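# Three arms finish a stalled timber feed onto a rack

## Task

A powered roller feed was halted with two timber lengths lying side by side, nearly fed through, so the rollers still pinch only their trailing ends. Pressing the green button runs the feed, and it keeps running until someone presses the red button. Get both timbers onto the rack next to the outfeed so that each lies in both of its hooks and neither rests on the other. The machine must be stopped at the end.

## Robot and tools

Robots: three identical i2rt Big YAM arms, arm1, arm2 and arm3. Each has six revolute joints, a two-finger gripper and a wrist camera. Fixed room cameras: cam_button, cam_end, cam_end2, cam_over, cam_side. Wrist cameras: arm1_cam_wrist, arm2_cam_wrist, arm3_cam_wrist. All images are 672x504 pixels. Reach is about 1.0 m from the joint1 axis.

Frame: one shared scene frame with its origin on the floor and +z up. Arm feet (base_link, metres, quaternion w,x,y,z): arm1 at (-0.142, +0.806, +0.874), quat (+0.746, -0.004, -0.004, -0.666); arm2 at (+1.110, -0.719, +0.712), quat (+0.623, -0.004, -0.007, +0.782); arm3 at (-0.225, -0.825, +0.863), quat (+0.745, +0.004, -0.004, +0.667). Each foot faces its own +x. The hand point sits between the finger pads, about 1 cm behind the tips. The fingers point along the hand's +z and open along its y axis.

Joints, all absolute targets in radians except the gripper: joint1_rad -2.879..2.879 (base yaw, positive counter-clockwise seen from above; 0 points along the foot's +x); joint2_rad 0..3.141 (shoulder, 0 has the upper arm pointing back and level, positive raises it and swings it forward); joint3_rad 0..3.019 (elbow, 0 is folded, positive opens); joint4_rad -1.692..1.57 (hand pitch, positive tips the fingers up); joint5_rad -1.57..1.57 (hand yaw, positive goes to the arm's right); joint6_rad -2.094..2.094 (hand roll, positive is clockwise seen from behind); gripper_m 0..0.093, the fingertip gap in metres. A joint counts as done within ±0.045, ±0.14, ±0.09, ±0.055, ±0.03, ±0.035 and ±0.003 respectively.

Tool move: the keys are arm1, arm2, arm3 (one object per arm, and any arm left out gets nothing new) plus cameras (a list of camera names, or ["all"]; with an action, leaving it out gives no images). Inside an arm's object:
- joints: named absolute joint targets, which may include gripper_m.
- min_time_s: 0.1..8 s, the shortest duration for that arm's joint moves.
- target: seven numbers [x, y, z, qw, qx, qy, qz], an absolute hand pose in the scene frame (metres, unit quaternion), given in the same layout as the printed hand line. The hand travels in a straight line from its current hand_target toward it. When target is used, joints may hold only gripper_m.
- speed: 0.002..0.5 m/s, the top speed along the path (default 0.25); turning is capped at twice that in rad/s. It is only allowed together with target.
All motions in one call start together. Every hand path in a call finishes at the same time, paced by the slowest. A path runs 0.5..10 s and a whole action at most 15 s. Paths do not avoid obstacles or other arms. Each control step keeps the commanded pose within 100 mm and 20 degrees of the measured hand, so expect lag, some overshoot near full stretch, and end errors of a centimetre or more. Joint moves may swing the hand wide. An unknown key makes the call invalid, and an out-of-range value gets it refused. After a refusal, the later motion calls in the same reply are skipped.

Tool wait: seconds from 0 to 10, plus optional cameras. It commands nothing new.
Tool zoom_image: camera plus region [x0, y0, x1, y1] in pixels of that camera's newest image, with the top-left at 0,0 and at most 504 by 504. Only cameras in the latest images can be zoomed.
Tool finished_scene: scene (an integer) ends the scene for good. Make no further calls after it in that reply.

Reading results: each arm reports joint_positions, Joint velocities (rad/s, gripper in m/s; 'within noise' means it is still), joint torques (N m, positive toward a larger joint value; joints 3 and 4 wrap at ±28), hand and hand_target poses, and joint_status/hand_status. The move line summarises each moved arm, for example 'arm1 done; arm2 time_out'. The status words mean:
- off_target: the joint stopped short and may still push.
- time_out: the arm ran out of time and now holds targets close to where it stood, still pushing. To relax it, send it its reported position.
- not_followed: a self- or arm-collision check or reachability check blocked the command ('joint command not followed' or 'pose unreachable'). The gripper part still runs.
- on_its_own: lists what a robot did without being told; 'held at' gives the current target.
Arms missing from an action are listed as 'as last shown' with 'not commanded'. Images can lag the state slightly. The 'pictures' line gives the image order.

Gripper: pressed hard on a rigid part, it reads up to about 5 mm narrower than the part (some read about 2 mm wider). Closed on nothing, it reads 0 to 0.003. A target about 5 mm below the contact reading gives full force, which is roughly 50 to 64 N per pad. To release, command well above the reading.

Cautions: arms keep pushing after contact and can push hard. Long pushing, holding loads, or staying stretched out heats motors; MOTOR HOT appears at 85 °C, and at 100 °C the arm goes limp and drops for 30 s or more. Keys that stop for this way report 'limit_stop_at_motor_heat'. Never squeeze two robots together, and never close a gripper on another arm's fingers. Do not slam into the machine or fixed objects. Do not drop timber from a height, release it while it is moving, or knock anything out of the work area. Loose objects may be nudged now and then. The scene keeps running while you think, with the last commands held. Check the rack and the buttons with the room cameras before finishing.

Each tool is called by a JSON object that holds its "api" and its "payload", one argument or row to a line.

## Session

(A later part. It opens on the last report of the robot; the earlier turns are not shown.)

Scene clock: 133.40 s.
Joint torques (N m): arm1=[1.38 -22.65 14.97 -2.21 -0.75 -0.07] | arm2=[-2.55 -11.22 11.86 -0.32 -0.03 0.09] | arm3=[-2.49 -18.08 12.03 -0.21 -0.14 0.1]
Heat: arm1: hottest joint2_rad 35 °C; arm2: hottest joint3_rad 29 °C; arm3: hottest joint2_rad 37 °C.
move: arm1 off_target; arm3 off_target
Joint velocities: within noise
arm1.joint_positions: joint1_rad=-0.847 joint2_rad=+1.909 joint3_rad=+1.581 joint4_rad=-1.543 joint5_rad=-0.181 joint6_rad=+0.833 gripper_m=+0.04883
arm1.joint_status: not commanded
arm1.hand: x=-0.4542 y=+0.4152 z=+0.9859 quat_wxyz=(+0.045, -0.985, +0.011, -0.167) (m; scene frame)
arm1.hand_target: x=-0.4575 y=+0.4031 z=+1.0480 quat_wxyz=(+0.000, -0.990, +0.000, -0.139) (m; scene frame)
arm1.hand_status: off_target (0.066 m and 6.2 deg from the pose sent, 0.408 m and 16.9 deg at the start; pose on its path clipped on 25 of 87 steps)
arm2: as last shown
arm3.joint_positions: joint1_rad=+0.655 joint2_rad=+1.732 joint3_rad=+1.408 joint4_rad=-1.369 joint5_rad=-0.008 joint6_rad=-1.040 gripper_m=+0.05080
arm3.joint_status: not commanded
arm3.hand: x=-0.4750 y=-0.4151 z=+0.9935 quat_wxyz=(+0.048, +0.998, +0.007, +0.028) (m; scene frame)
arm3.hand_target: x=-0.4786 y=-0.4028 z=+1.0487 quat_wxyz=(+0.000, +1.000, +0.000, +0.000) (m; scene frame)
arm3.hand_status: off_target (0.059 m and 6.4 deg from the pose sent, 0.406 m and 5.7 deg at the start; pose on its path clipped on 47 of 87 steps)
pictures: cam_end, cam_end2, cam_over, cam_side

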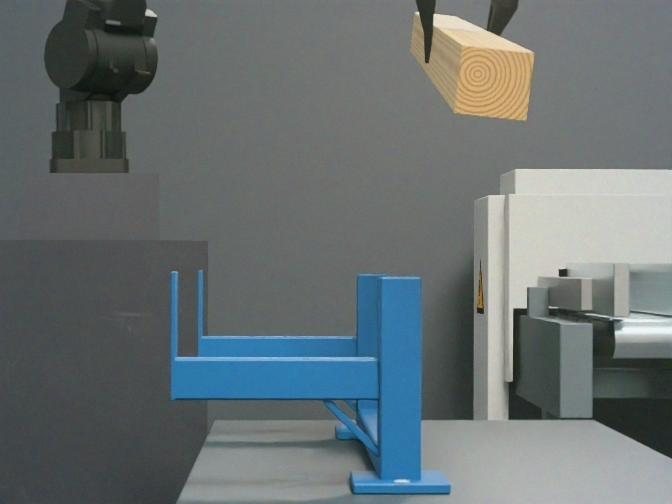

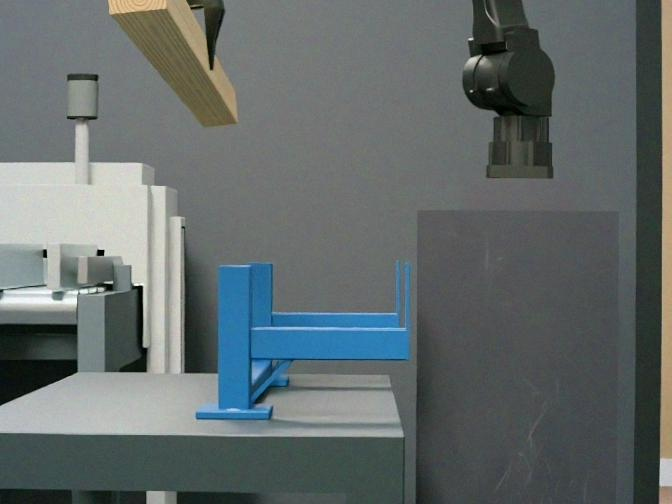

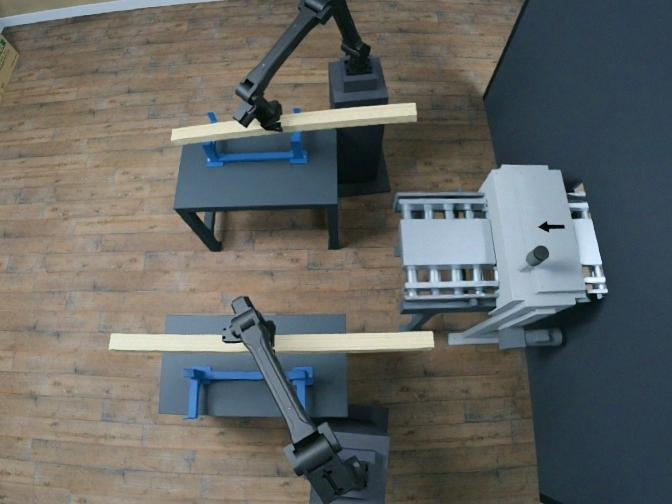

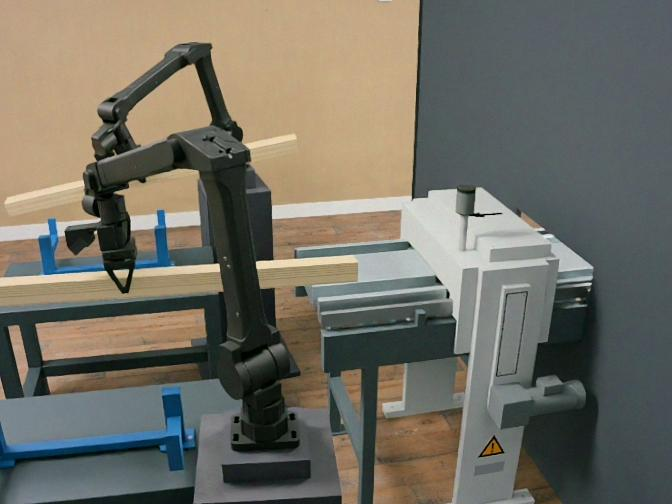

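{"api": "move", "payload": {
  "arm1": {"target":[-0.585,0.575,0.95,0,0.9965,0,0.083],"speed":0.2},
  "arm3": {"target":[-0.635,-0.572,0.94,0,1,0,0],"speed":0.2}
}}

{"api": "move", "payload": {
  "arm1": {"target":[-0.585,0.576,0.84,0,0.9965,0,0.083],"speed":0.15},
  "arm3": {"target":[-0.635,-0.572,0.83,0,1,0,0],"speed":0.15},
  "cameras": ["cam_end2","cam_over","cam_side","cam_end"]
}}

Scene clock: 156.03 s.
Joint torques (N m): arm1=[0.91 -19.25 10.89 -0.73 -0.41 -0.07] | arm2=[-2.55 -11.22 11.88 -0.34 -0.03 0.08] | arm3=[-2.61 -15.79 9.84 0.54 -0.1 0.11]
Heat: arm1: hottest joint3_rad 35 °C; arm2: hottest joint3_rad 30 °C; arm3: hottest joint3_rad 39 °C.
move: arm1 off_target; arm3 off_target
Joint velocities: within noise
arm1.joint_positions: joint1_rad=-1.228 joint2_rad=+1.889 joint3_rad=+1.389 joint4_rad=-1.284 joint5_rad=-0.054 joint6_rad=+0.464 gripper_m=+0.04883
arm1.joint_status: not commanded
arm1.hand: x=-0.5757 y=+0.5844 z=+0.9194 quat_wxyz=(+0.018, -0.994, +0.007, -0.108) (m; scene frame)
arm1.hand_target: x=-0.5842 y=+0.5754 z=+0.9496 quat_wxyz=(+0.000, -0.997, +0.000, -0.083) (m; scene frame)
arm1.hand_status: off_target (0.033 m and 3.6 deg from the pose sent, 0.210 m and 11.0 deg at the start)
arm2: as last shown
arm3.joint_positions: joint1_rad=+1.131 joint2_rad=+1.760 joint3_rad=+1.203 joint4_rad=-1.107 joint5_rad=-0.012 joint6_rad=-0.564 gripper_m=+0.05080
arm3.joint_status: not commanded
arm3.hand: x=-0.6184 y=-0.5859 z=+0.9061 quat_wxyz=(+0.024, +0.999, +0.006, +0.037) (m; scene frame)
arm3.hand_target: x=-0.6337 y=-0.5728 z=+0.9400 quat_wxyz=(+0.000, +1.000, +0.000, +0.000) (m; scene frame)
arm3.hand_status: off_target (0.040 m and 5.1 deg from the pose sent, 0.230 m and 6.4 deg at the start)
pictures: none

Scene clock: 157.63 s.
Joint torques (N m): arm1=[0.85 -20.6 8.99 -0.81 -0.36 -0.08] | arm2=[-2.61 -11.22 11.88 -0.34 -0.03 0.08] | arm3=[-2.32 -16.44 7.97 0.53 -0.14 0.12]
Heat: arm1: hottest joint3_rad 34 °C; arm2: hottest joint3_rad 31 °C; arm3: hottest joint3_rad 39 °C.
move: arm1 off_target; arm3 off_target
Joint velocities: within noise
arm1.joint_positions: joint1_rad=-1.228 joint2_rad=+2.048 joint3_rad=+1.290 joint4_rad=-1.033 joint5_rad=-0.054 joint6_rad=+0.462 gripper_m=+0.04883
arm1.joint_status: not commanded
arm1.hand: x=-0.5685 y=+0.5865 z=+0.8073 quat_wxyz=(+0.019, -0.994, +0.005, -0.110) (m; scene frame)
arm1.hand_target: x=-0.5841 y=+0.5764 z=+0.8396 quat_wxyz=(+0.000, -0.997, +0.000, -0.083) (m; scene frame)
arm1.hand_status: off_target (0.038 m and 3.9 deg from the pose sent, 0.080 m and 3.6 deg at the start)
arm2: as last shown
arm3.joint_positions: joint1_rad=+1.131 joint2_rad=+1.929 joint3_rad=+1.104 joint4_rad=-0.834 joint5_rad=-0.011 joint6_rad=-0.564 gripper_m=+0.05080
arm3.joint_status: not commanded
arm3.hand: x=-0.6139 y=-0.5871 z=+0.7994 quat_wxyz=(+0.022, +0.999, +0.006, +0.035) (m; scene frame)
arm3.hand_target: x=-0.6339 y=-0.5726 z=+0.8300 quat_wxyz=(+0.000, +1.000, +0.000, +0.000) (m; scene frame)
arm3.hand_status: off_target (0.040 m and 4.7 deg from the pose sent, 0.079 m and 5.1 deg at the start)
pictures: cam_end, cam_end2, cam_over, cam_side

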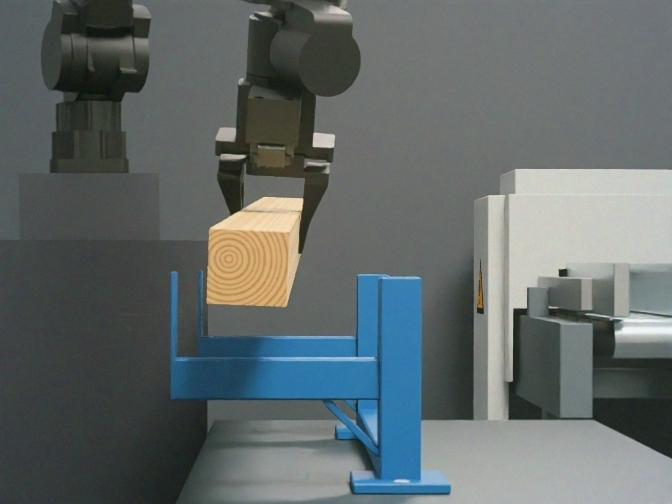

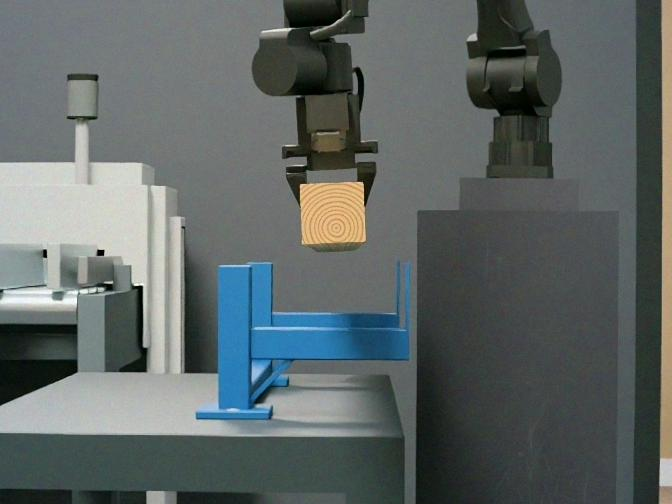

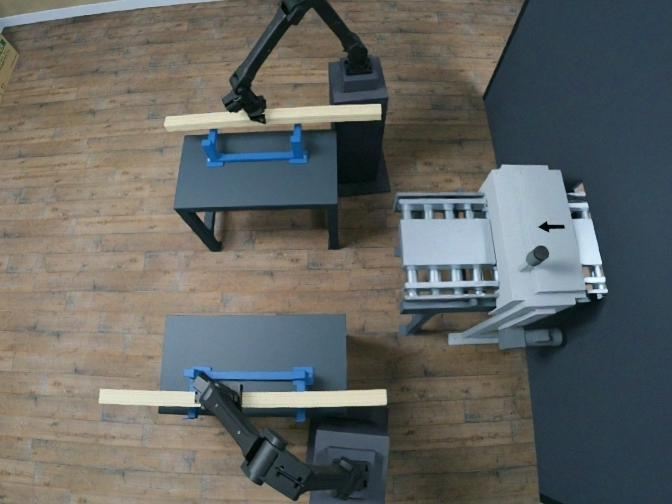

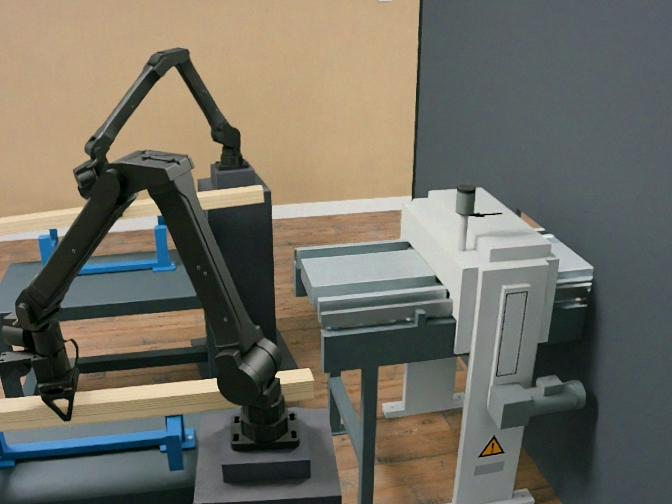

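{"api": "move", "payload": {
  "arm1": {"target":[-0.585,0.576,0.777,0,0.9965,0,0.083],"speed":0.1},
  "arm3": {"target":[-0.635,-0.574,0.768,0,1,0,0],"speed":0.1}
}}

{"api": "move", "payload": {
  "arm1": {"target":[-0.585,0.576,0.733,0,0.9965,0,0.083],"speed":0.05},
  "arm3": {"target":[-0.635,-0.576,0.724,0,1,0,0],"speed":0.05},
  "cameras": ["cam_end2","cam_over","cam_side","cam_end"]
}}

Scene clock: 184.03 s.
Joint torques (N m): arm1=[0.62 -20.89 7.39 -0.92 -0.33 -0.07] | arm2=[-2.61 -11.16 11.88 -0.32 -0.02 0.08] | arm3=[-1.9 -16.73 6.72 0.55 -0.14 0.12]
Heat: arm1: hottest joint2_rad 35 °C; arm2: hottest joint3_rad 32 °C; arm3: hottest joint3_rad 37 °C.
move: arm1 off_target; arm3 off_target
Joint velocities: within noise
arm1.joint_positions: joint1_rad=-1.228 joint2_rad=+2.153 joint3_rad=+1.276 joint4_rad=-0.900 joint5_rad=-0.054 joint6_rad=+0.460 gripper_m=+0.04880
arm1.joint_status: not commanded
arm1.hand: x=-0.5690 y=+0.5855 z=+0.7492 quat_wxyz=(+0.015, -0.994, +0.004, -0.105) (m; scene frame)
arm1.hand_target: x=-0.5844 y=+0.5763 z=+0.7766 quat_wxyz=(+0.000, -0.997, +0.000, -0.083) (m; scene frame)
arm1.hand_status: off_target (0.033 m and 3.1 deg from the pose sent, 0.036 m and 3.9 deg at the start)
arm2: as last shown
arm3.joint_positions: joint1_rad=+1.131 joint2_rad=+2.047 joint3_rad=+1.082 joint4_rad=-0.688 joint5_rad=-0.011 joint6_rad=-0.559 gripper_m=+0.05080
arm3.joint_status: not commanded
arm3.hand: x=-0.6117 y=-0.5877 z=+0.7402 quat_wxyz=(+0.020, +0.999, +0.004, +0.032) (m; scene frame)
arm3.hand_target: x=-0.6342 y=-0.5744 z=+0.7681 quat_wxyz=(+0.000, +1.000, +0.000, +0.000) (m; scene frame)
arm3.hand_status: off_target (0.039 m and 4.4 deg from the pose sent, 0.040 m and 4.7 deg at the start)
pictures: none

Scene clock: 185.43 s.
Joint torques (N m): arm1=[0.79 -16.15 7.69 0.9 -0.2 -0.04] | arm2=[-2.61 -11.22 11.86 -0.32 -0.02 0.08] | arm3=[-1.55 -13.1 6.34 1.96 -0.33 0.13]
Heat: arm1: hottest joint2_rad 35 °C; arm2: hottest joint3_rad 32 °C; arm3: hottest joint3_rad 37 °C.
move: arm1 off_target; arm3 off_target
Joint velocities: within noise
arm1.joint_positions: joint1_rad=-1.228 joint2_rad=+2.179 joint3_rad=+1.276 joint4_rad=-0.855 joint5_rad=-0.057 joint6_rad=+0.458 gripper_m=+0.04880
arm1.joint_status: not commanded
arm1.hand: x=-0.5724 y=+0.5830 z=+0.7352 quat_wxyz=(+0.010, -0.995, +0.003, -0.097) (m; scene frame)
arm1.hand_target: x=-0.5847 y=+0.5761 z=+0.7334 quat_wxyz=(+0.000, -0.997, +0.000, -0.083) (m; scene frame)
arm1.hand_status: off_target (0.015 m and 2.0 deg from the pose sent, 0.025 m and 3.1 deg at the start)
arm2: as last shown
arm3.joint_positions: joint1_rad=+1.132 joint2_rad=+2.089 joint3_rad=+1.082 joint4_rad=-0.633 joint5_rad=-0.006 joint6_rad=-0.555 gripper_m=+0.05080
arm3.joint_status: not commanded
arm3.hand: x=-0.6135 y=-0.5854 z=+0.7212 quat_wxyz=(+0.014, +1.000, +0.002, +0.028) (m; scene frame)
arm3.hand_target: x=-0.6347 y=-0.5762 z=+0.7251 quat_wxyz=(+0.000, +1.000, +0.000, +0.000) (m; scene frame)
arm3.hand_status: off_target (0.024 m and 3.6 deg from the pose sent, 0.031 m and 4.4 deg at the start)
pictures: cam_end, cam_end2, cam_over, cam_side

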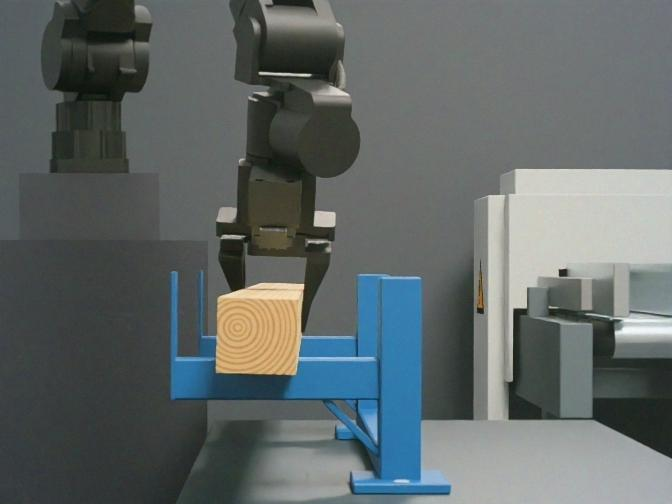

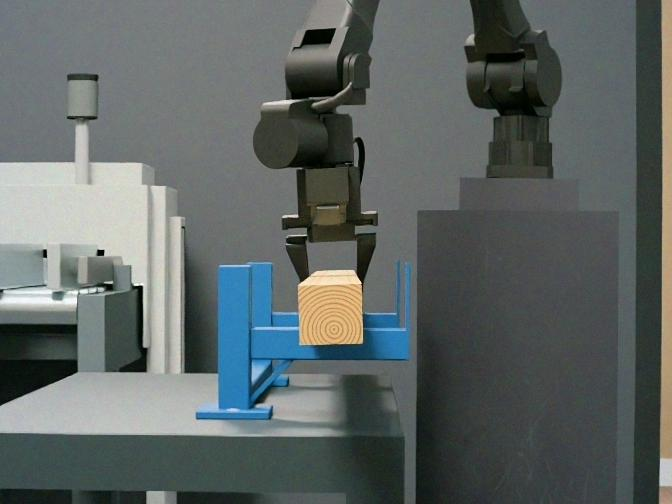

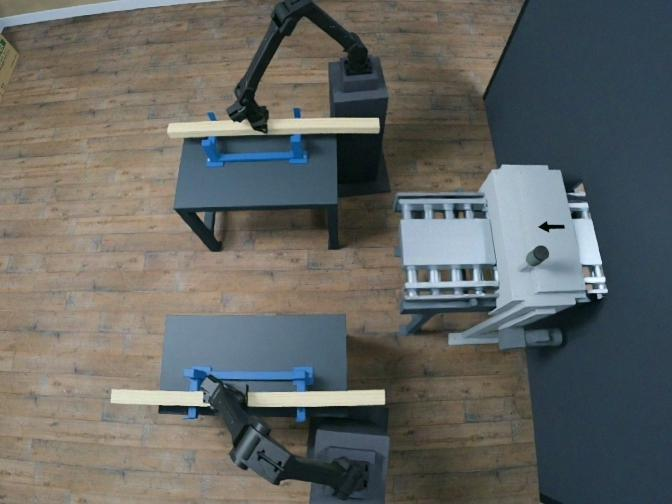

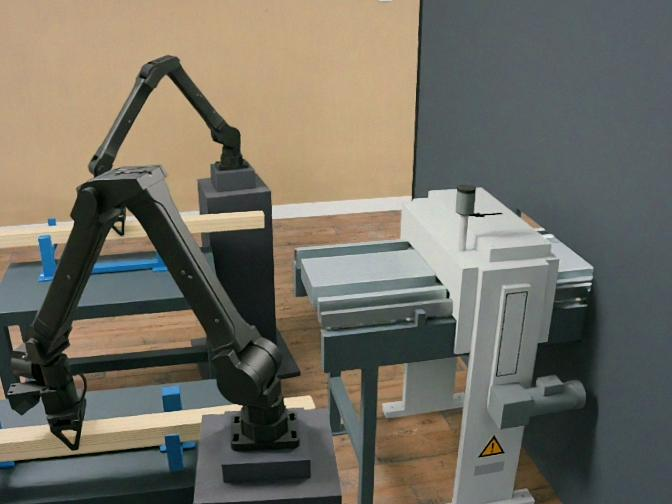

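{"api": "move", "payload": {
  "arm1": {"target":[-0.583,0.577,0.722,0,0.9965,0,0.083],"speed":0.05},
  "arm3": {"target":[-0.633,-0.578,0.714,0,1,0,0],"speed":0.05}
}}

{"api": "move", "payload": {
  "arm1": {"joints":{"gripper_m":0.056}},
  "arm3": {"joints":{"gripper_m":0.057}}
}}

{"api": "move", "payload": {
  "arm1": {"joints":{"gripper_m":0.08}},
  "arm3": {"joints":{"gripper_m":0.08}},
  "cameras": ["cam_end2","cam_end"]
}}

Scene clock: 198.10 s.
Joint torques (N m): arm1=[0.62 -14.56 7.2 1.84 -0.19 -0.05] | arm2=[-2.61 -11.16 11.88 -0.32 -0.03 0.08] | arm3=[-1.49 -11.87 6.02 2.63 -0.43 0.13]
Heat: arm1: hottest joint2_rad 34 °C; arm2: hottest joint3_rad 32 °C; arm3: hottest joint3_rad 36 °C.
move: arm1 off_target; arm3 off_target
Joint velocities: within noise
arm1.joint_positions: joint1_rad=-1.229 joint2_rad=+2.180 joint3_rad=+1.276 joint4_rad=-0.853 joint5_rad=-0.058 joint6_rad=+0.457 gripper_m=+0.04880
arm1.joint_status: not commanded
arm1.hand: x=-0.5727 y=+0.5829 z=+0.7347 quat_wxyz=(+0.009, -0.995, +0.003, -0.097) (m; scene frame)
arm1.hand_target: x=-0.5826 y=+0.5773 z=+0.7227 quat_wxyz=(+0.000, -0.997, +0.000, -0.083) (m; scene frame)
arm1.hand_status: off_target (0.017 m and 1.9 deg from the pose sent, 0.018 m and 2.0 deg at the start)
arm2: as last shown
arm3.joint_positions: joint1_rad=+1.133 joint2_rad=+2.089 joint3_rad=+1.079 joint4_rad=-0.627 joint5_rad=-0.003 joint6_rad=-0.553 gripper_m=+0.05080
arm3.joint_status: not commanded
arm3.hand: x=-0.6133 y=-0.5857 z=+0.7203 quat_wxyz=(+0.012, +1.000, +0.002, +0.028) (m; scene frame)
arm3.hand_target: x=-0.6325 y=-0.5783 z=+0.7153 quat_wxyz=(+0.000, +1.000, +0.000, +0.000) (m; scene frame)
arm3.hand_status: off_target (0.022 m and 3.5 deg from the pose sent, 0.022 m and 3.6 deg at the start)
pictures: none

Scene clock: 198.80 s.
Joint torques (N m): arm1=[0.62 -15.38 7.17 0.28 -0.18 -0.05] | arm2=[-2.61 -11.22 11.86 -0.32 -0.03 0.08] | arm3=[-1.61 -12.1 6.09 1.33 -0.15 0.13]
Heat: arm1: hottest joint2_rad 34 °C; arm2: hottest joint3_rad 32 °C; arm3: hottest joint3_rad 35 °C.
move: arm1 done; arm3 done
Joint velocities: within noise
arm1.joint_positions: joint1_rad=-1.229 joint2_rad=+2.190 joint3_rad=+1.276 joint4_rad=-0.817 joint5_rad=-0.058 joint6_rad=+0.457 gripper_m=+0.05594
arm1.joint_status: all done
arm1.hand: x=-0.5779 y=+0.5803 z=+0.7282 quat_wxyz=(+0.003, -0.996, +0.003, -0.085) (m; scene frame)
arm1.hand_target: x=-0.5825 y=+0.5773 z=+0.7226 quat_wxyz=(+0.000, -0.997, +0.000, -0.083) (m; scene frame)
arm1.hand_status: not commanded
arm2: as last shown
arm3.joint_positions: joint1_rad=+1.135 joint2_rad=+2.093 joint3_rad=+1.079 joint4_rad=-0.589 joint5_rad=-0.011 joint6_rad=-0.553 gripper_m=+0.05696
arm3.joint_status: all done
arm3.hand: x=-0.6212 y=-0.5835 z=+0.7183 quat_wxyz=(+0.007, +1.000, +0.003, +0.011) (m; scene frame)
arm3.hand_target: x=-0.6324 y=-0.5785 z=+0.7151 quat_wxyz=(+0.000, +1.000, +0.000, +0.000) (m; scene frame)
arm3.hand_status: not commanded
pictures: none

Scene clock: 199.40 s.
Joint torques (N m): arm1=[0.62 -15.62 7.12 0.31 -0.19 -0.05] | arm2=[-2.55 -11.22 11.88 -0.34 -0.03 0.09] | arm3=[-1.67 -12.16 6.11 0.98 -0.14 0.13]
Heat: arm1: hottest joint2_rad 34 °C; arm2: hottest joint3_rad 32 °C; arm3: hottest joint3_rad 35 °C.
move: arm1 done; arm3 done
Joint velocities: within noise
arm1.joint_positions: joint1_rad=-1.229 joint2_rad=+2.190 joint3_rad=+1.276 joint4_rad=-0.817 joint5_rad=-0.059 joint6_rad=+0.457 gripper_m=+0.07985
arm1.joint_status: all done
arm1.hand: x=-0.5779 y=+0.5802 z=+0.7282 quat_wxyz=(+0.003, -0.996, +0.003, -0.085) (m; scene frame)
arm1.hand_target: x=-0.5825 y=+0.5773 z=+0.7226 quat_wxyz=(+0.000, -0.997, +0.000, -0.083) (m; scene frame)
arm1.hand_status: not commanded
arm2.joint_positions: joint1_rad=-0.049 joint2_rad=+1.397 joint3_rad=+1.167 joint4_rad=-1.404 joint5_rad=-0.014 joint6_rad=+0.179 gripper_m=+0.00051
arm2.joint_status: not commanded
arm2.hand: x=+1.0395 y=-0.3466 z=+0.8939 quat_wxyz=(+0.017, +0.705, -0.708, +0.025) (m; scene frame)
arm2.hand_target: x=+1.0373 y=-0.3313 z=+0.9199 quat_wxyz=(+0.000, +0.707, -0.707, +0.000) (m; scene frame)
arm2.hand_status: not commanded
arm3.joint_positions: joint1_rad=+1.135 joint2_rad=+2.093 joint3_rad=+1.079 joint4_rad=-0.579 joint5_rad=-0.011 joint6_rad=-0.553 gripper_m=+0.07986
arm3.joint_status: all done
arm3.hand: x=-0.6234 y=-0.5821 z=+0.7182 quat_wxyz=(+0.004, +1.000, +0.003, +0.007) (m; scene frame)
arm3.hand_target: x=-0.6324 y=-0.5785 z=+0.7151 quat_wxyz=(+0.000, +1.000, +0.000, +0.000) (m; scene frame)
arm3.hand_status: not commanded
pictures: cam_end, cam_end2

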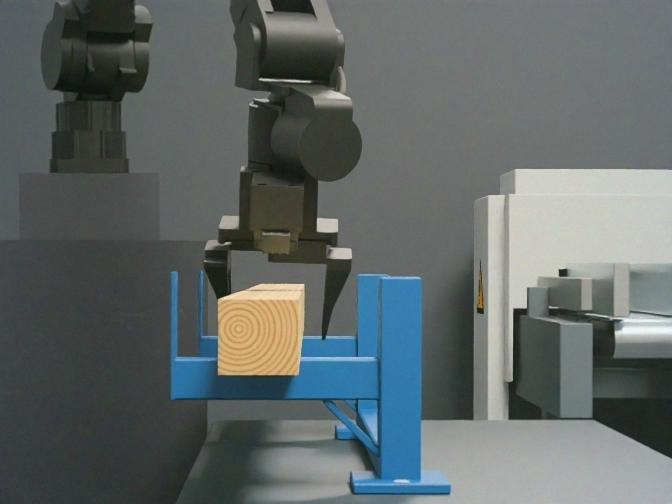

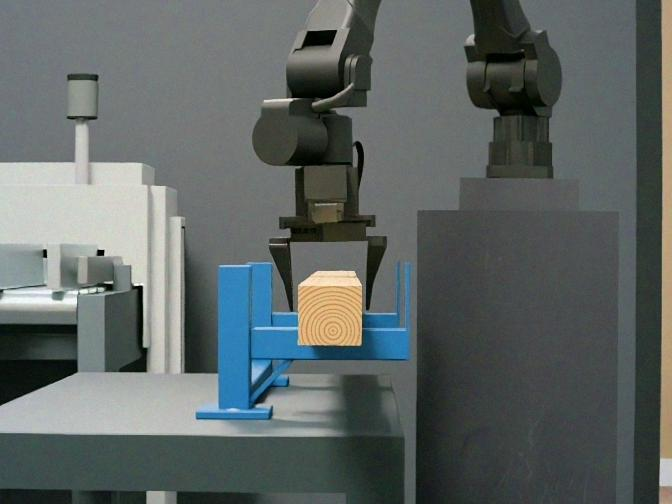

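{"api": "move", "payload": {
  "arm1": {"target":[-0.605,0.575,0.86,0,0.9965,0,0.083],"speed":0.15},
  "arm3": {"target":[-0.632,-0.58,0.85,0,1,0,0],"speed":0.15},
  "cameras": ["cam_end2","cam_end","cam_over","cam_button"]
}}

Scene clock: 206.63 s.
Joint torques (N m): arm1=[-0.38 -16.73 10.81 -0.57 -0.11 -0.07] | arm2=[-2.55 -11.16 11.88 -0.34 -0.03 0.08] | arm3=[-1.73 -12.45 8.92 0.17 -0.14 0.12]
Heat: arm1: hottest joint2_rad 33 °C; arm2: hottest joint3_rad 33 °C; arm3: hottest joint3_rad 34 °C.
move: arm1 off_target; arm3 off_target
Joint velocities: within noise
arm1.joint_positions: joint1_rad=-1.231 joint2_rad=+2.002 joint3_rad=+1.361 joint4_rad=-1.109 joint5_rad=-0.059 joint6_rad=+0.447 gripper_m=+0.07992
arm1.joint_status: not commanded
arm1.hand: x=-0.5903 y=+0.5770 z=+0.8500 quat_wxyz=(+0.007, -0.996, -0.001, -0.094) (m; scene frame)
arm1.hand_target: x=-0.6047 y=+0.5752 z=+0.8603 quat_wxyz=(+0.000, -0.997, +0.000, -0.083) (m; scene frame)
arm1.hand_status: off_target (0.018 m and 1.5 deg from the pose sent, 0.135 m and 0.5 deg at the start)
arm2: as last shown
arm3.joint_positions: joint1_rad=+1.135 joint2_rad=+1.834 joint3_rad=+1.092 joint4_rad=-0.866 joint5_rad=-0.011 joint6_rad=-0.553 gripper_m=+0.07993
arm3.joint_status: not commanded
arm3.hand: x=-0.6172 y=-0.5874 z=+0.8382 quat_wxyz=(+0.008, +1.000, +0.003, +0.013) (m; scene frame)
arm3.hand_target: x=-0.6316 y=-0.5804 z=+0.8501 quat_wxyz=(+0.000, +1.000, +0.000, +0.000) (m; scene frame)
arm3.hand_status: off_target (0.020 m and 1.8 deg from the pose sent, 0.132 m and 0.9 deg at the start)
pictures: cam_button, cam_end, cam_end2, cam_over

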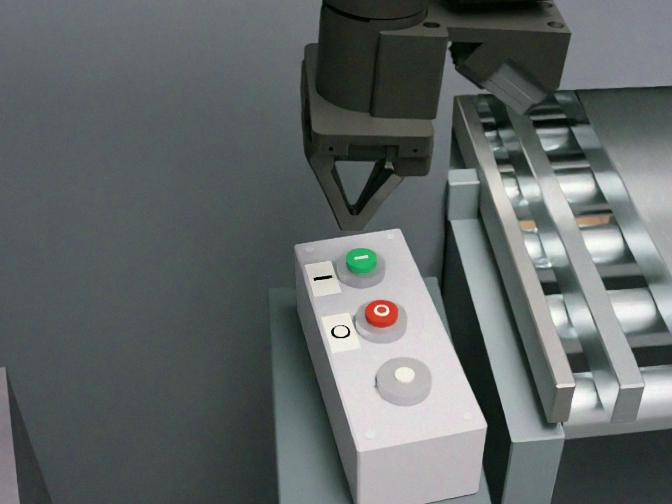

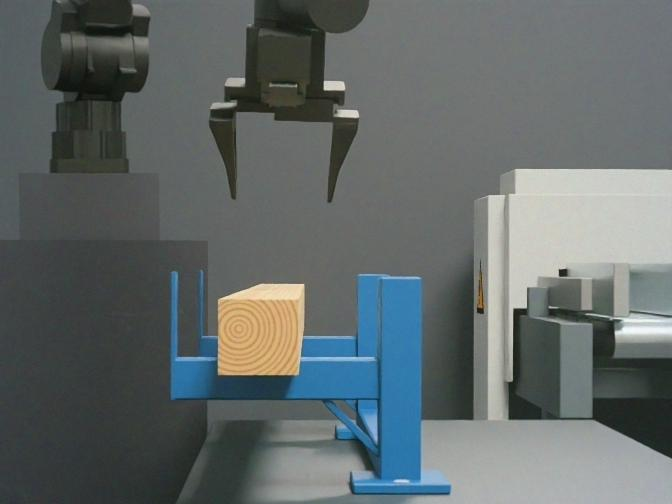

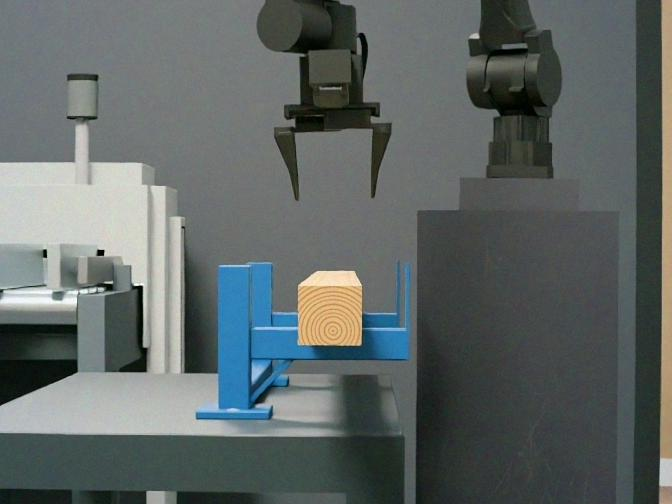

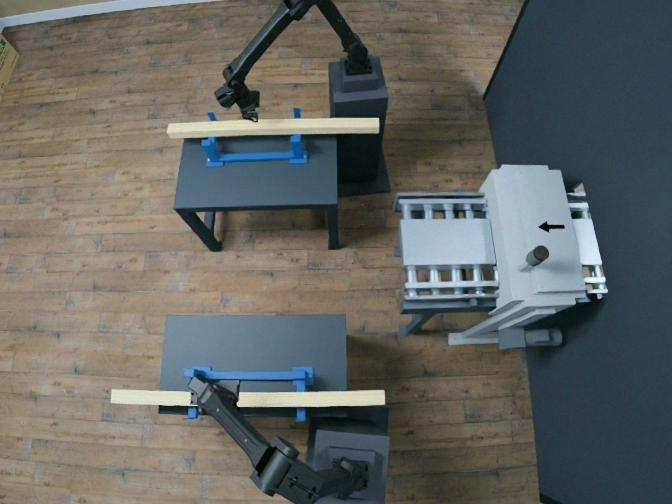

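Both timbers rest in both hooks and the machine is stopped.

{"api": "finished_scene", "payload": {
  "scene": 2
}}

The scene is finished: the task was done.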